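# Move the coaster can onto the turntable's orange spot

## Task

Pick up the can that sits on the coaster and set it upright on the orange mark of the turntable, without disturbing the other cans already standing on the turntable.

## Robot and tools

Robot: two Doosan M1013 arms, left_arm and right_arm, each with a Robotiq 140 two-finger gripper whose fingers can fold at a hinge. Base poses in the scene frame: left_arm at (-0.008, +0.673, 0) m, quat_wxyz (+1.000, 0, 0, +0.011); right_arm at (+0.094, -0.527, 0) m, quat_wxyz (+1.000, 0, 0, -0.019).

Frames. Scene frame: origin at table-top height halfway between the nominal bases, +z up, +x out over the table, left_arm on the +y side (image left/right does not follow arm names). Table and fixed cameras use the scene frame. Every hand pose, velocity, target and wrist-camera pose uses that arm's own base frame. Gripper axes: fingers point along its +z, they open and close along its y. end_effector_position is the spot between the pads when shut; fingertips stick out about 33 mm past it at gaps up to 40 mm, only 9 mm when fully open. Reported poses can be a few centimetres off, more at long reach.

Row layout (used by execute_actions and move): 20 numbers, left arm first then right: x, y, z (metres), qw, qx, qy, qz (w first), gripper position, force_limit, speed. Both arms are always in the row. The pose is an absolute place to go in that arm's base frame, not an offset. The three gripper numbers are each in [-1, 1].

Gripper numbers: position +1 = open 140 mm, about -0.8 = pads touching, -1 = close until blocked. force_limit sets squeeze (roughly 14 N at -1 up to 58 N at +1 with a slow close); speed sets finger rate (about 30, 140, 250 mm/s at -1, 0, +1); faster closing grips harder. Both start at +1. Grip with the quarter of the pads nearest the fingertips; deeper grips may fold the fingers and hold loosely or too hard. Fingertips pressed onto a surface fold easily. To keep one gripper unchanged, resend its last three numbers.

execute_actions(actions, cameras): actions is a list of actions; each action is up to 15 rows, one row per 1/30 s step, a short action repeating its final row to fill 15 steps. Each target must lie within 0.6 m of the gripper's current position along each gripper axis, or the action is refused for both arms. An empty list returns the state plus all camera images. The controller clips every step to within 70 mm and 16 degrees of the measured pose, so the result's Hand target may fall short; send the rest next time. The last 7 steps may still be running when the result arrives, so plan from your last row. To hold an arm still, resend the same full pose and gripper numbers every call; repeat the same quaternion each row to keep orientation.

move(target, speed, blend, stop_force, zero, blocking, cameras): straight-line paths from Hand target to absolute row poses. target is one 20-number row or up to 15 rows (same finger numbers in all rows). speed is m/s, 0.002 to 2, default 0.25, one value or one per target; rotation up to twice that in rad/s. blend in m rounds corners, default 0 stops at each. stop_force in N, 10 to 80, ends an arm's path when its push against travel exceeds it; use it only slowly, not while turning the gripper, and leave it out when backing off a contact. zero (default true) re-zeroes the force reading first. blocking=false returns after about 0.5 s while the move runs; not allowed with stop_force. Paths avoid nothing and last at most 10 s. The result adds a move: line (done, off_target, moving, held, fault) and limits (paced = clipped, held = steps withheld). Avoid paths near an arm's own base.

wait(seconds 0 to 10): holds last commands. stop(): brakes a running move. zoom_image(camera, region [x0, y0, x1, y1] pixels, at most 504x504) on the newest image of cam_high, cam_low, cam_left_wrist or cam_right_wrist (all 896x504). read_manual(section "licences") gives licence text only. finished_scene(scene) ends the current scene, given its number; irreversible.

Result lines: end_effector_position, end_effector_quat_wxyz, velocities (omitted when joints read within noise), Hand target, Tool commands, Kept back, object_status (0 moving, 1 blocked while opening, 2 blocked while closing = holding, 3 reached target or pads met), position_measured in counts (3 open, about 75 = 100 mm, 139 = 60 mm, 200 = 20 mm, 230 pads touching). Joint torques, External joint torques and Flange force (gripper x y z axes, includes held weight, noisy) show contacts. To grip harder while status is 2, raise force_limit and change position slightly (-1 to -0.98).

Avoid: dropping the can, letting it tip or fall, knocking the other cans, anything leaving the table, fast hits, pushing past firm contact (stiff arms fault). A torque at a joint load limit (waist/shoulder 319, elbow 150, wrist joints 42.3 N m) or 144 N outside force stops that arm 10 s; release a grip first if it pins the arm. Keep the arms apart: the clearance check may withhold commands, and arm-on-arm presses, including closing fingers on the other gripper, can fail the task. Long holding, stretched reach or pushing at unreachable poses heats motors (MOTOR HOT, then an over-temperature stop). Objects may occasionally be nudged by outside pushes.

Each tool is called after "Emit:" in YAML: its name, and indented under it one key for each argument.

## Session

Emit:
execute_actions:
  actions: []

Scene clock: 0.00 s.
left_arm: end_effector_position=(+0.2129, -0.2103, +0.2505) position_measured=3 object_status=3 end_effector_quat_wxyz=(-0.598, +0.202, +0.710, -0.311) | right_arm: end_effector_position=(+0.2119, +0.3514, +0.2651) position_measured=3 object_status=3 end_effector_quat_wxyz=(-0.598, +0.179, +0.714, +0.317)
Joint positions: left_arm=[-0.324 0.369 2.138 -0.59 2.024 -1.152] | right_arm=[0.203 0.255 2.281 0.984 1.841 -1.317]
Joint velocities: within noise
Joint torques (N m): no reading
External joint torques (N m): no reading
Flange force (N): no reading
Hand target: left_arm +0.2129, -0.2103, +0.2505; -0.598, +0.202, +0.710, -0.311 | right_arm +0.2119, +0.3514, +0.2651; -0.598, +0.179, +0.714, +0.317
Tool commands: left_gripper/position=+1.0 left_gripper/force_limit=+1.0 left_gripper/speed=+1.0 right_gripper/position=+1.0 right_gripper/force_limit=+1.0 right_gripper/speed=+1.0

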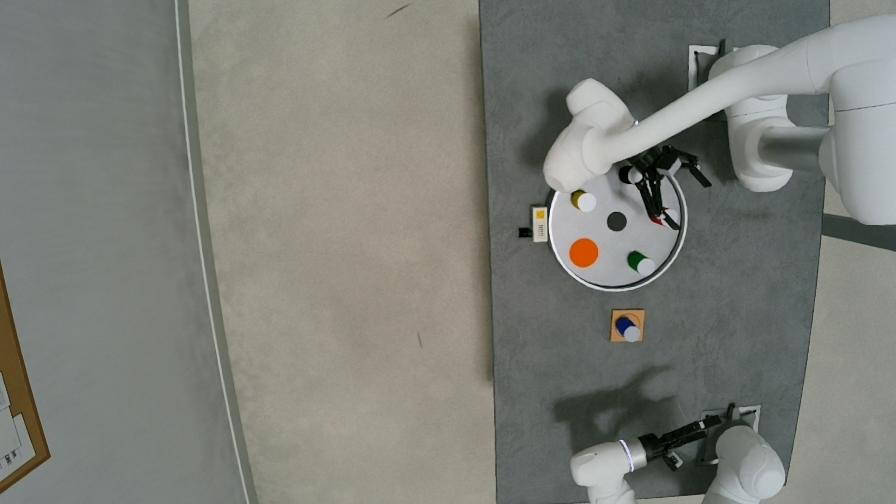

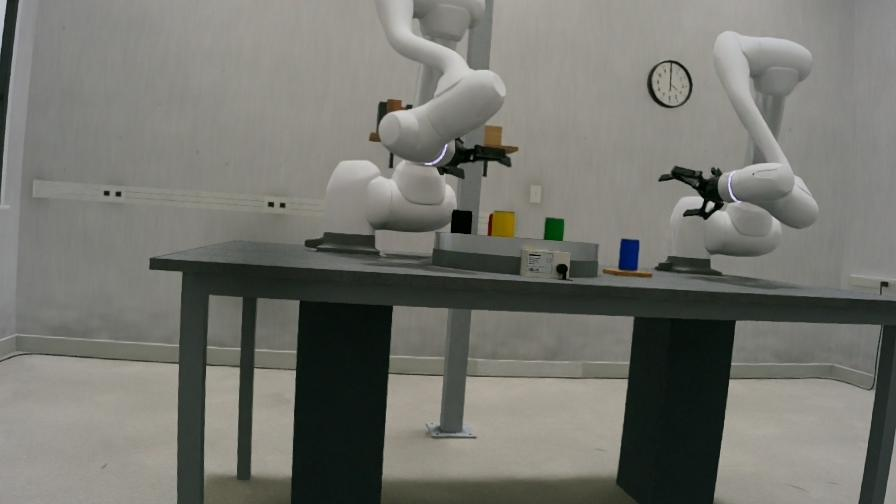

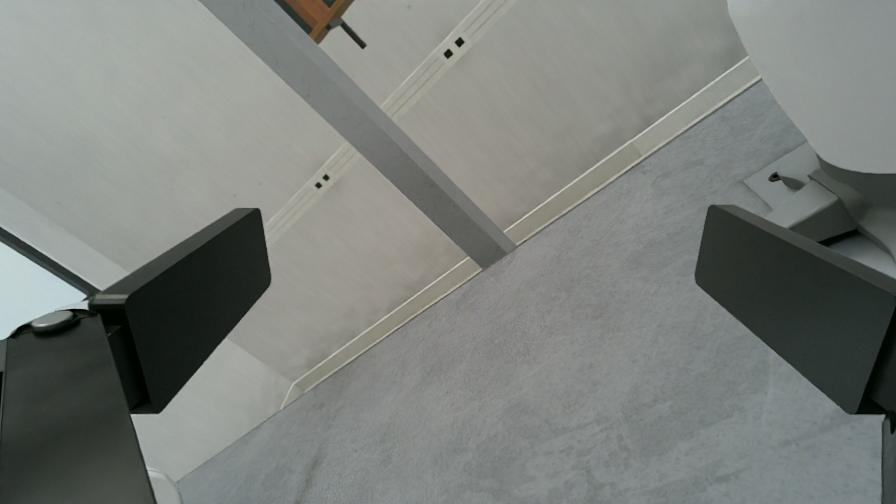

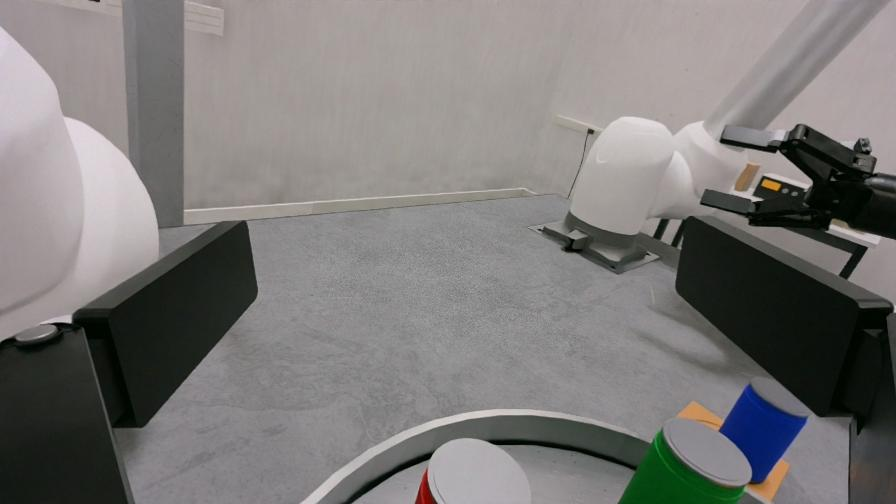

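Emit:
move:
  target: [0.36, -0.38, 0.36, 0, 0.924, 0.383, 0, 1, 1, 1, 0.2119, 0.3514, 0.2651, -0.598, 0.179, 0.714, 0.317, 1, 1, 1]
  speed: 0.5
  cameras: ["all"]

Scene clock: 5.17 s.
left_arm: end_effector_position=(+0.3600, -0.3801, +0.3600) position_measured=3 object_status=3 end_effector_quat_wxyz=(+0.000, +0.924, +0.383, +0.000) | right_arm: end_effector_position=(+0.2119, +0.3514, +0.2651) position_measured=3 object_status=3 end_effector_quat_wxyz=(-0.598, +0.179, +0.714, +0.317)
Joint positions: left_arm=[-0.879 -0.05 1.763 0 1.429 -0.094] | right_arm=[0.203 0.255 2.28 0.984 1.842 -1.316]
Joint torques (N m): left_arm=[-1.41 -40.29 -41.01 4.5 -0.01 -0.18] | right_arm=[0.07 -48.89 -25.23 2.07 2.65 -0.44]
External joint torques (N m): left_arm=[1.36 3.58 -0.96 -0.15 0 0.18] | right_arm=[-0.17 -1.71 0.33 0.49 -0.31 0.45]
Flange force (N): left_arm=[2.7 7.6 -0.7] | right_arm=[4.0 -0.5 2.0]
Hand target: left_arm +0.3600, -0.3800, +0.3600; +0.000, +0.924, +0.383, +0.000 | right_arm +0.2119, +0.3514, +0.2651; -0.598, +0.179, +0.714, +0.317
Off the commanded pose: left_arm 0.000 m, 0 deg | right_arm 0.000 m, 0 deg.
move: done

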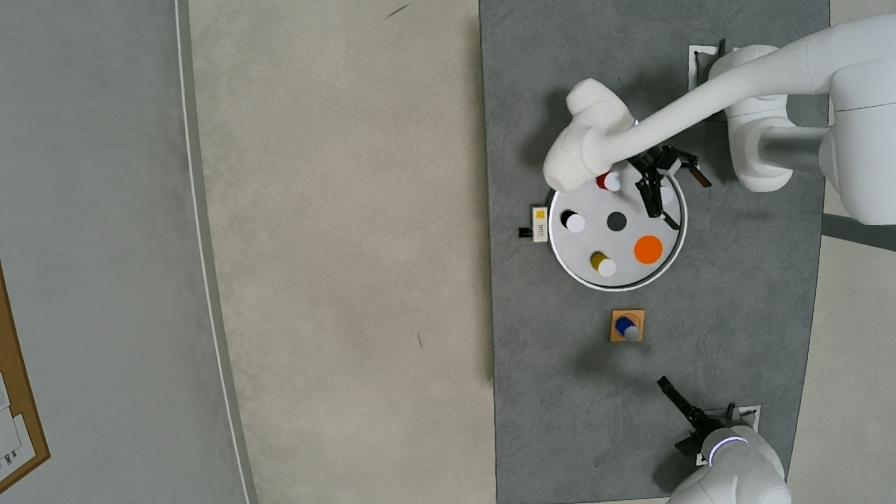

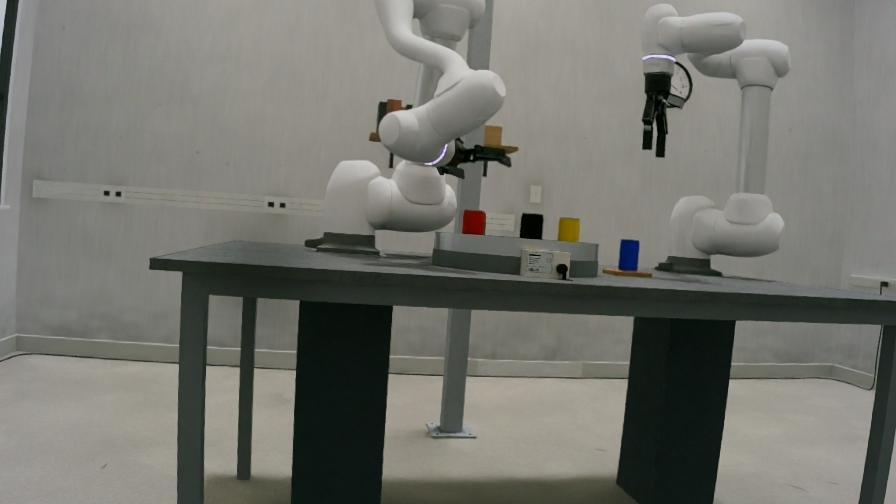

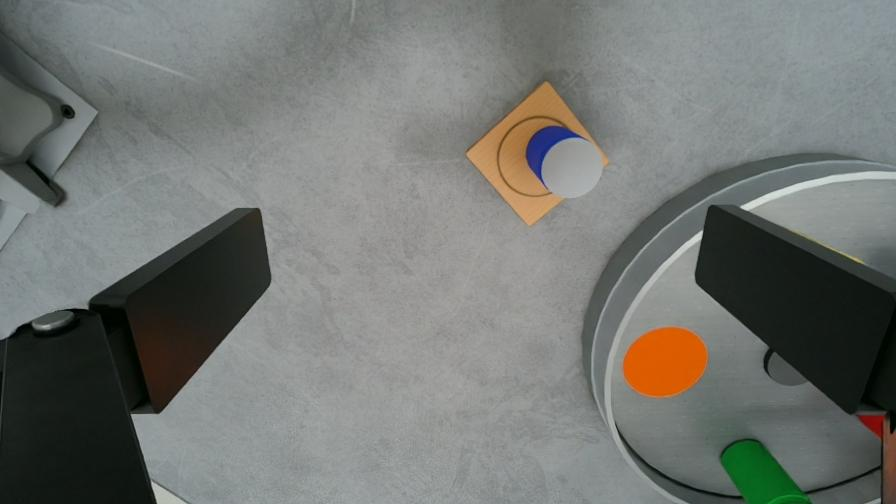

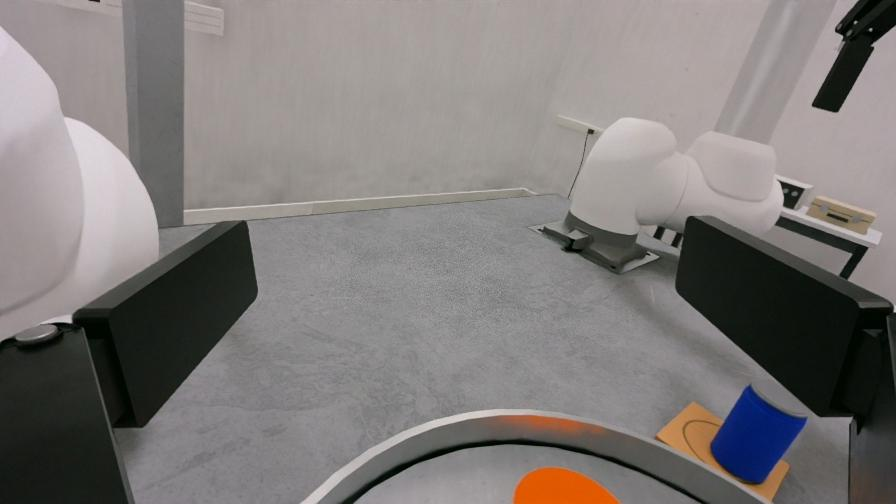

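Emit:
zoom_image:
  camera: "cam_high"
  region: [500, 130, 720, 350]

Emit:
zoom_image:
  camera: "cam_low"
  region: [420, 180, 680, 300]

Emit:
wait:
  seconds: 0.5
  cameras: ["cam_high"]

Emit:
wait:
  seconds: 2
  cameras: ["cam_high"]

Scaled by 2.291.

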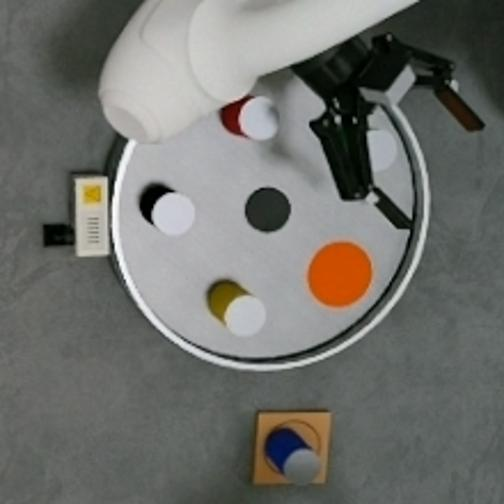

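Scaled by 1.938.

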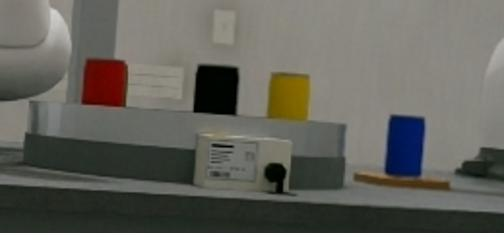

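Scene clock: 6.70 s.
left_arm: end_effector_position=(+0.3600, -0.3800, +0.3600) position_measured=3 object_status=3 end_effector_quat_wxyz=(+0.000, +0.924, +0.383, +0.000) | right_arm: end_effector_position=(+0.2119, +0.3514, +0.2651) position_measured=3 object_status=3 end_effector_quat_wxyz=(-0.598, +0.179, +0.714, +0.317)
Joint positions: left_arm=[-0.878 -0.05 1.763 0 1.429 -0.093] | right_arm=[0.203 0.255 2.28 0.984 1.842 -1.316]
Joint torques (N m): left_arm=[-1.62 -39.93 -40.82 4.52 0.02 -0.02] | right_arm=[-0.25 -48.93 -25.18 2.09 2.6 -0.41]
External joint torques (N m): left_arm=[1.53 2.95 -1.13 -0.17 -0.02 0.03] | right_arm=[0.12 -1.46 0.3 0.47 -0.26 0.42]
Flange force (N): left_arm=[2.8 6.8 -1.1] | right_arm=[3.4 0.0 2.2]
Hand target: left_arm +0.3600, -0.3800, +0.3600; +0.000, +0.924, +0.383, +0.000 | right_arm +0.2119, +0.3514, +0.2651; -0.598, +0.179, +0.714, +0.317
Tool commands: left_gripper/position=+1.0 left_gripper/force_limit=+1.0 left_gripper/speed=+1.0 right_gripper/position=+1.0 right_gripper/force_limit=+1.0 right_gripper/speed=+1.0
Off the commanded pose: left_arm 0.000 m, 0 deg | right_arm 0.000 m, 0 deg.
wait: 0.50 s; at rest from the start
Images, in order (width x height): cam_high 896x504.

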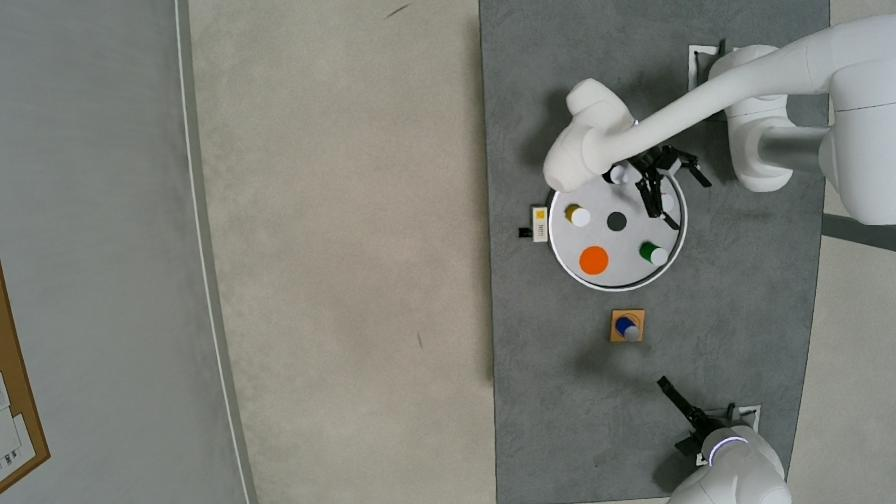

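Scene clock: 8.70 s.
left_arm: end_effector_position=(+0.3600, -0.3800, +0.3600) position_measured=3 object_status=3 end_effector_quat_wxyz=(+0.000, +0.924, +0.383, +0.000) | right_arm: end_effector_position=(+0.2119, +0.3514, +0.2651) position_measured=3 object_status=3 end_effector_quat_wxyz=(-0.598, +0.179, +0.714, +0.317)
Joint positions: left_arm=[-0.878 -0.05 1.763 0 1.429 -0.093] | right_arm=[0.203 0.255 2.28 0.984 1.842 -1.316]
Joint torques (N m): left_arm=[-1.38 -39.75 -40.72 4.5 -0.03 -0.06] | right_arm=[-0.05 -48.89 -25.02 2.14 2.63 -0.42]
External joint torques (N m): left_arm=[1.48 3.13 -1.16 -0.14 0.03 0.06] | right_arm=[0.06 -1.66 0.13 0.42 -0.29 0.43]
Flange force (N): left_arm=[2.8 7.2 -1.2] | right_arm=[3.8 0.0 2.0]
Hand target: left_arm +0.3600, -0.3800, +0.3600; +0.000, +0.924, +0.383, +0.000 | right_arm +0.2119, +0.3514, +0.2651; -0.598, +0.179, +0.714, +0.317
Tool commands: left_gripper/position=+1.0 left_gripper/force_limit=+1.0 left_gripper/speed=+1.0 right_gripper/position=+1.0 right_gripper/force_limit=+1.0 right_gripper/speed=+1.0
Off the commanded pose: left_arm 0.000 m, 0 deg | right_arm 0.000 m, 0 deg.
wait: 2.00 s; at rest by 0.17 s
Images, in order (width x height): cam_high 896x504.

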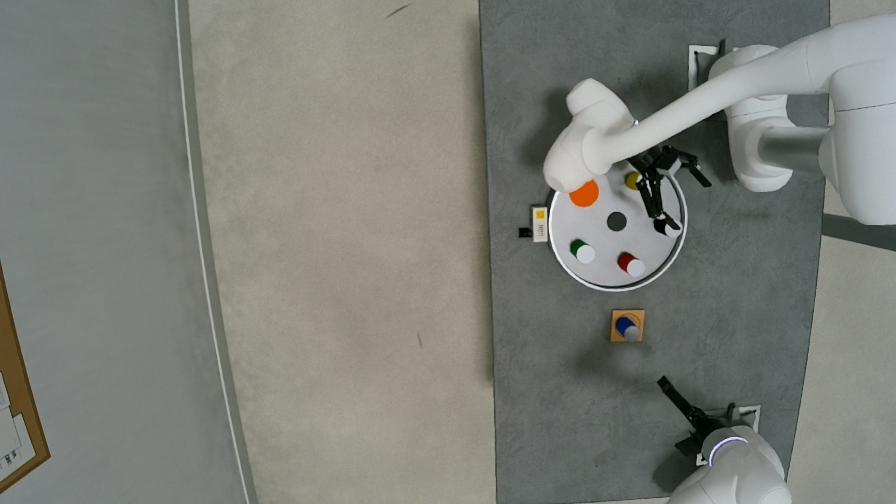

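Emit:
move:
  target: [0.406, -0.457, 0.22, 0, 0.924, 0.383, 0, 0.25, -1, 0, 0.18, 0.20, 0.42, -0.598, 0.179, 0.714, 0.317, 1, 1, 1]
  speed: 0.3
  cameras: ["cam_high", "cam_left_wrist"]

Scene clock: 13.10 s.
left_arm: end_effector_position=(+0.4060, -0.4570, +0.2200) position_measured=98 object_status=3 end_effector_quat_wxyz=(+0.000, +0.924, +0.383, +0.000) | right_arm: end_effector_position=(+0.1800, +0.2000, +0.4200) position_measured=3 object_status=3 end_effector_quat_wxyz=(-0.598, +0.179, +0.714, +0.317)
Joint positions: left_arm=[-0.901 0.151 1.81 0 1.18 -0.116] | right_arm=[-0.132 -0.049 2.238 0.803 2.241 -1.184]
Joint torques (N m): left_arm=[-1.65 -58.84 -38.34 4.24 -0.02 -0.03] | right_arm=[-0.31 -26.5 -33.77 3.2 2.48 -0.3]
External joint torques (N m): left_arm=[1.51 4.09 -0.8 -0.18 0.02 0.03] | right_arm=[0.41 -1.96 0.48 0.43 -0.33 0.31]
Flange force (N): left_arm=[2.0 8.0 1.6] | right_arm=[2.8 0.6 4.6]
Hand target: left_arm +0.4060, -0.4570, +0.2200; +0.000, +0.924, +0.383, +0.000 | right_arm +0.1800, +0.2000, +0.4200; -0.598, +0.179, +0.714, +0.317
Off the commanded pose: left_arm 0.000 m, 0 deg | right_arm 0.000 m, 0 deg.
move: done
Images, in order (width x height): cam_high 896x504, cam_left_wrist 896x504.

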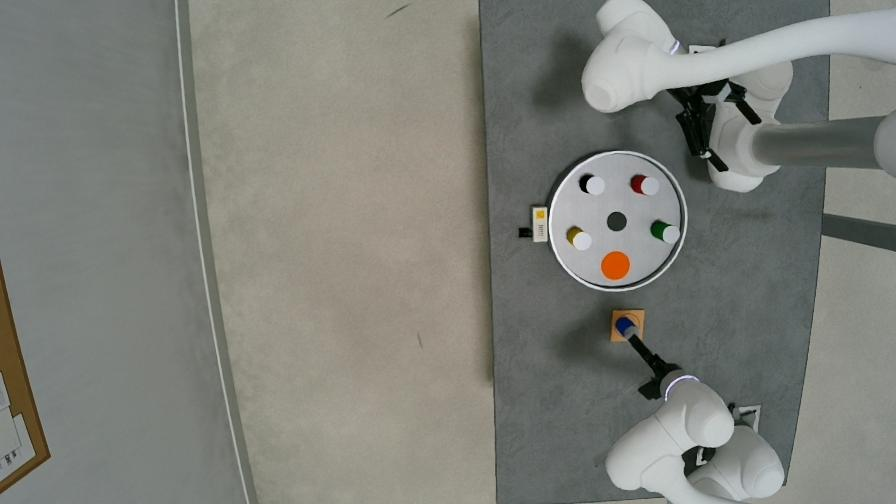

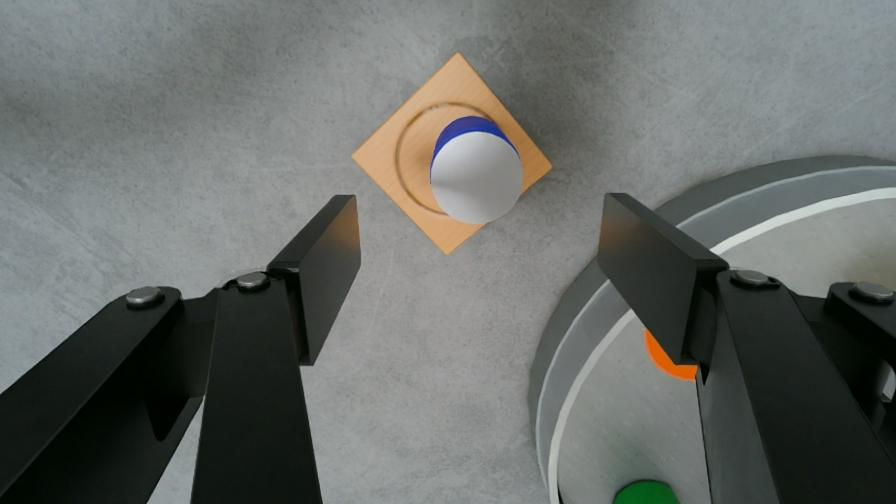

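Emit:
move:
  target: [0.408, -0.459, 0.112, 0, 0.924, 0.383, 0, 0.25, -1, 0, 0.18, 0.20, 0.42, -0.598, 0.179, 0.714, 0.317, 1, 1, 1]
  speed: 0.15
  cameras: ["cam_high", "cam_low", "cam_left_wrist"]

Emit:
zoom_image:
  camera: "cam_low"
  region: [420, 120, 740, 300]

Scene clock: 15.33 s.
left_arm: end_effector_position=(+0.4080, -0.4590, +0.1120) position_measured=98 object_status=3 end_effector_quat_wxyz=(+0.000, +0.924, +0.383, +0.000) | right_arm: end_effector_position=(+0.1800, +0.2000, +0.4200) position_measured=3 object_status=3 end_effector_quat_wxyz=(-0.598, +0.179, +0.714, +0.317)
Joint positions: left_arm=[-0.9 0.241 1.918 0 0.983 -0.115] | right_arm=[-0.132 -0.049 2.238 0.803 2.241 -1.184]
Joint torques (N m): left_arm=[-1.45 -64.84 -34.71 3.83 -0.2 -0.02] | right_arm=[-0.32 -26.82 -33.76 3.16 2.47 -0.43]
External joint torques (N m): left_arm=[1.43 4.5 -0.53 -0.17 0.2 0.02] | right_arm=[0.35 -1.5 0.46 0.47 -0.31 0.44]
Flange force (N): left_arm=[1.9 7.8 3.4] | right_arm=[2.5 1.1 4.1]
Hand target: left_arm +0.4080, -0.4590, +0.1120; +0.000, +0.924, +0.383, +0.000 | right_arm +0.1800, +0.2000, +0.4200; -0.598, +0.179, +0.714, +0.317
Off the commanded pose: left_arm 0.000 m, 0 deg | right_arm 0.000 m, 0 deg.
move: done
Images, in order (width x height): cam_high 896x504, cam_low 896x504, cam_left_wrist 896x504.

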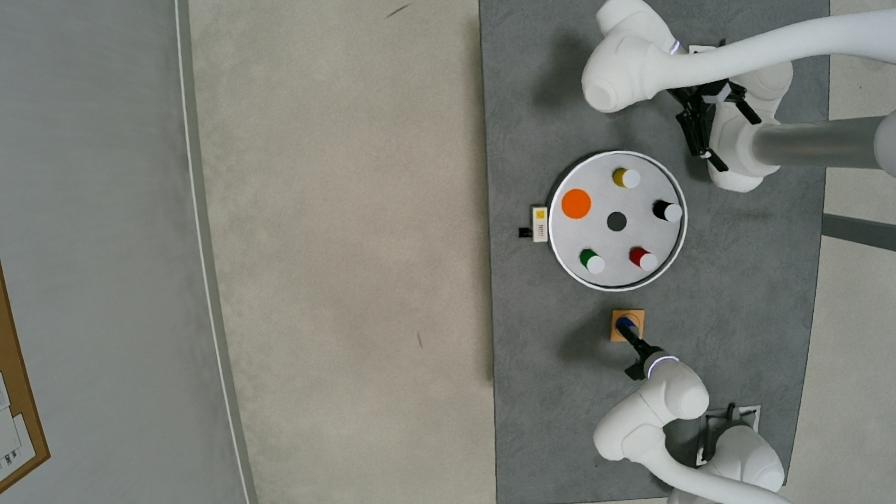

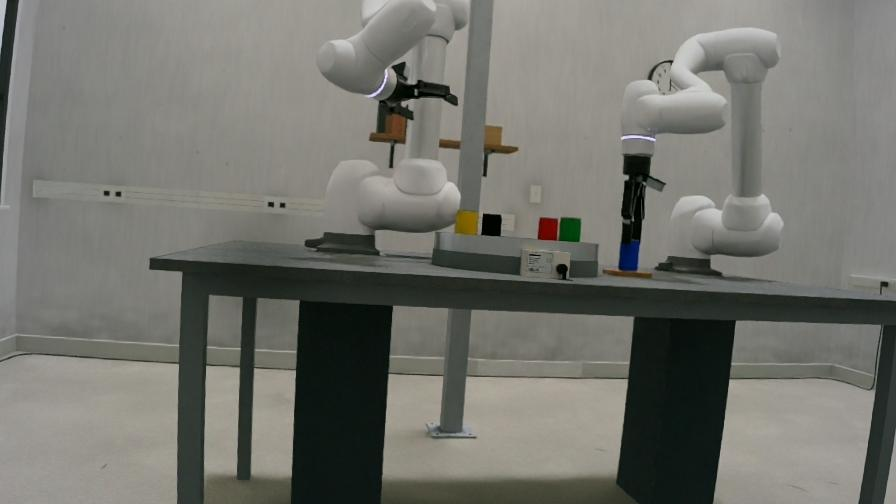

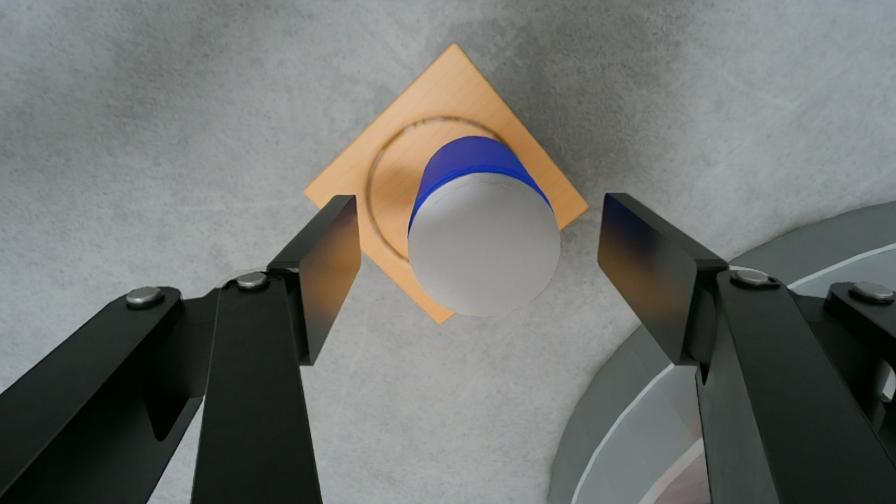

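Scaled by 1.575.

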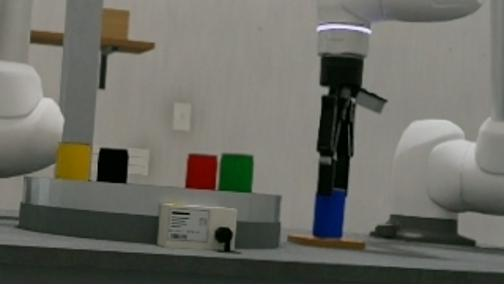

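Emit:
move:
  target: [0.408, -0.459, 0.112, 0, 0.924, 0.383, 0, -1, 0, -1, 0.18, 0.20, 0.42, -0.598, 0.179, 0.714, 0.317, 1, 1, 1]
  speed: 0.15
  cameras: ["cam_high", "cam_left_wrist"]

Scene clock: 17.60 s.
left_arm: end_effector_position=(+0.4080, -0.4590, +0.1120) position_measured=155 object_status=0 end_effector_quat_wxyz=(+0.000, +0.924, +0.383, +0.000) | right_arm: end_effector_position=(+0.1800, +0.2000, +0.4200) position_measured=3 object_status=3 end_effector_quat_wxyz=(-0.598, +0.179, +0.714, +0.317)
Joint positions: left_arm=[-0.9 0.241 1.918 0 0.983 -0.115] | right_arm=[-0.132 -0.049 2.238 0.803 2.241 -1.184]
Joint torques (N m): left_arm=[-1.39 -51.82 -27.19 3.89 -1.31 -0.09] | right_arm=[-0.4 -26.58 -33.87 3.18 2.47 -0.4]
External joint torques (N m): left_arm=[1.57 -8.5 -8.02 -0.23 1.32 0.09] | right_arm=[0.38 -1.64 0.57 0.46 -0.32 0.41]
Flange force (N): left_arm=[2.5 3.9 -17.7] | right_arm=[2.5 0.9 4.4]
Hand target: left_arm +0.4080, -0.4590, +0.1120; +0.000, +0.924, +0.383, +0.000 | right_arm +0.1800, +0.2000, +0.4200; -0.598, +0.179, +0.714, +0.317
Off the commanded pose: left_arm 0.000 m, 0 deg | right_arm 0.000 m, 0 deg.
move: done
Images, in order (width x height): cam_high 896x504, cam_left_wrist 896x504.

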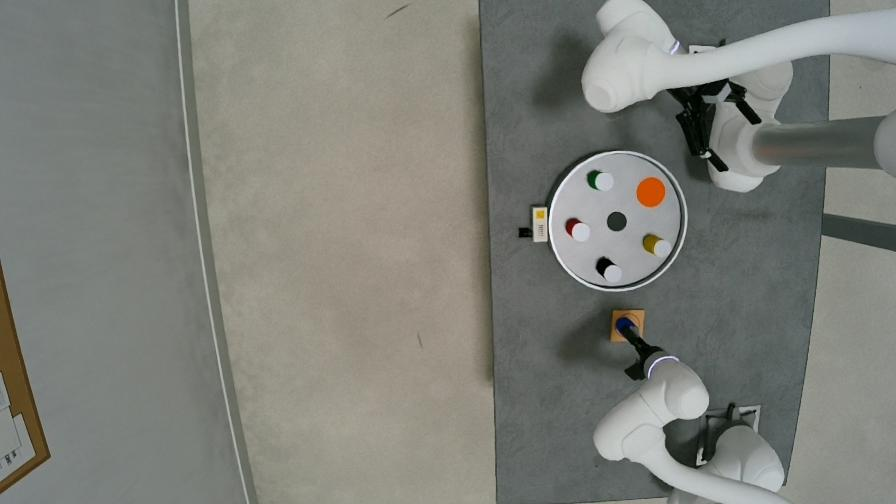

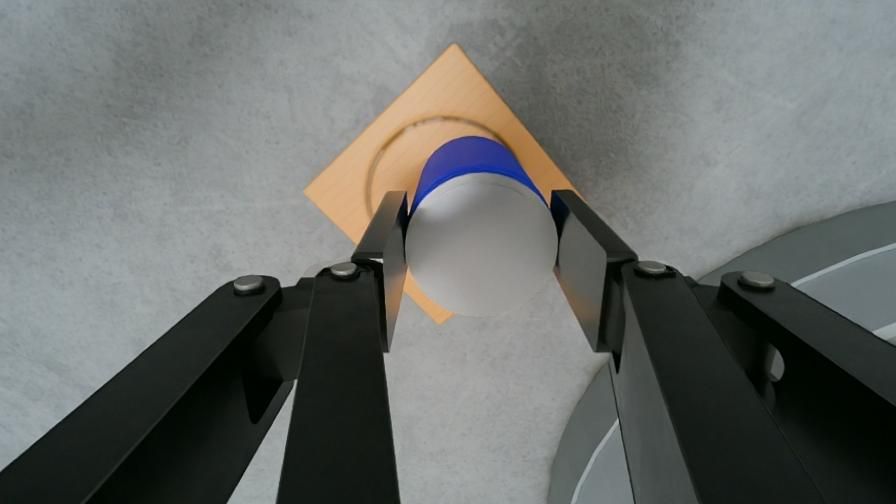

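Emit:
move:
  target:
    - [0.408, -0.459, 0.30, 0, 0.924, 0.383, 0, -1, 0, -1, 0.18, 0.20, 0.42, -0.598, 0.179, 0.714, 0.317, 1, 1, 1]
    - [0.43, -0.64, 0.36, 0, 0.7071, -0.7071, 0, -1, 0, -1, 0.18, 0.20, 0.42, -0.598, 0.179, 0.714, 0.317, 1, 1, 1]
  speed: [0.2, 0.4]
  blend: [0.05, 0]
  cameras: ["cam_high", "cam_low", "cam_left_wrist"]

Scene clock: 24.70 s.
left_arm: end_effector_position=(+0.4299, -0.6401, +0.3600) position_measured=155 object_status=2 end_effector_quat_wxyz=(+0.000, +0.707, -0.707, +0.000) | right_arm: end_effector_position=(+0.1800, +0.2000, +0.4200) position_measured=3 object_status=3 end_effector_quat_wxyz=(-0.598, +0.179, +0.714, +0.317)
Joint positions: left_arm=[-1.024 0.35 1.296 0 1.495 2.118] | right_arm=[-0.132 -0.049 2.238 0.803 2.241 -1.184]
Joint torques (N m): left_arm=[-1.58 -84.5 -41.83 4.45 -0.18 -0.05] | right_arm=[-0.43 -26.97 -33.85 3.16 2.44 -0.44]
External joint torques (N m): left_arm=[1.57 6.03 -0.61 -0.13 0.13 0.05] | right_arm=[0.32 -1.08 0.56 0.49 -0.28 0.45]
Flange force (N): left_arm=[8.5 -8.2 -0.5] | right_arm=[1.9 1.3 3.7]
Hand target: left_arm +0.4300, -0.6400, +0.3600; +0.000, +0.707, -0.707, +0.000 | right_arm +0.1800, +0.2000, +0.4200; -0.598, +0.179, +0.714, +0.317
Off the commanded pose: left_arm 0.000 m, 0 deg | right_arm 0.000 m, 0 deg.
move: done
Images, in order (width x height): cam_high 896x504, cam_low 896x504, cam_left_wrist 896x504.

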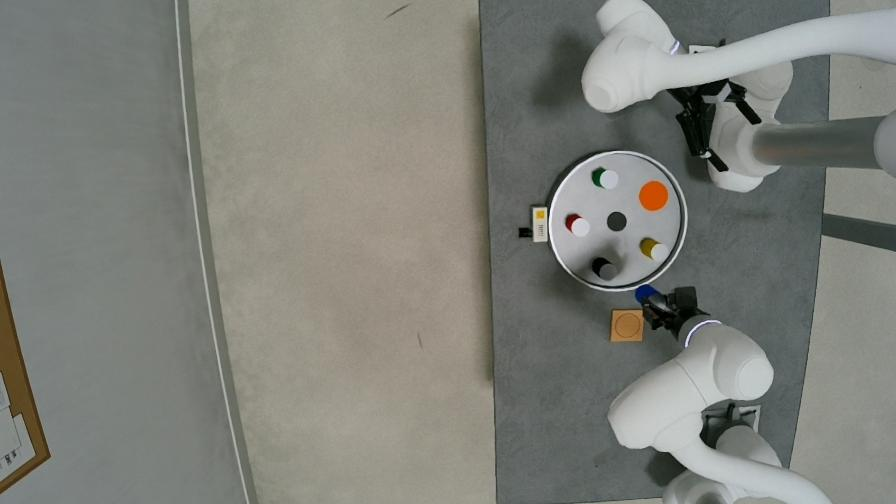

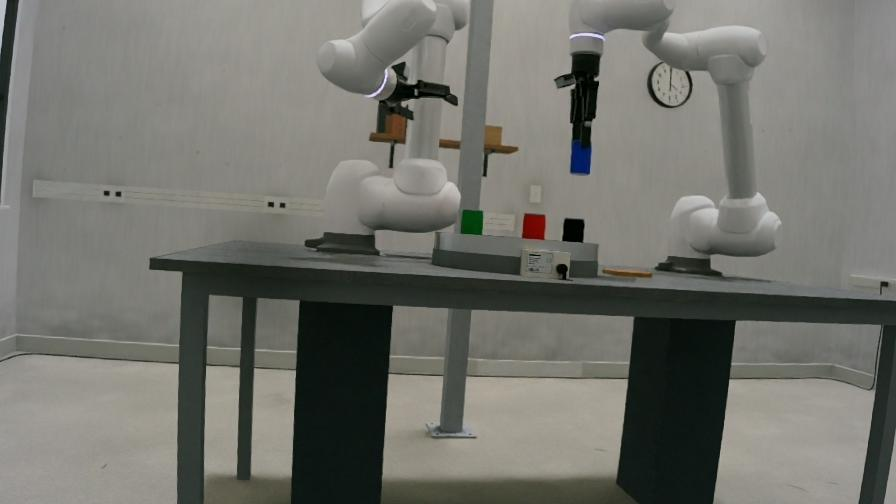

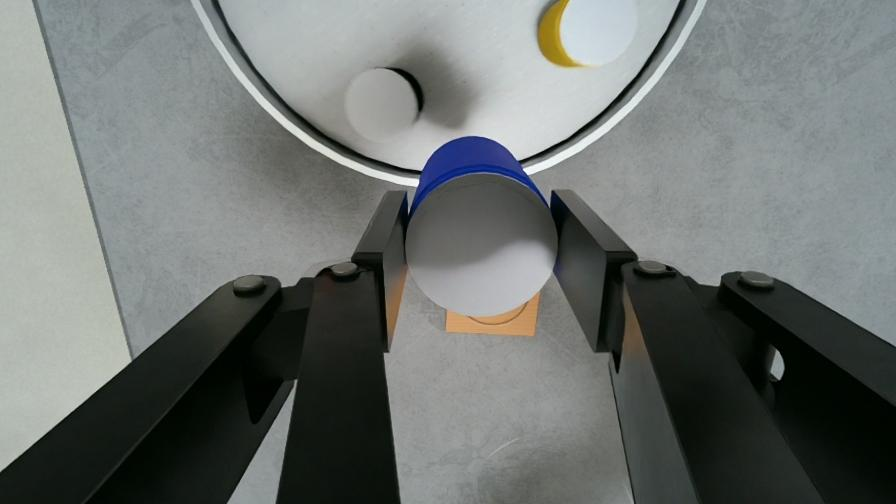

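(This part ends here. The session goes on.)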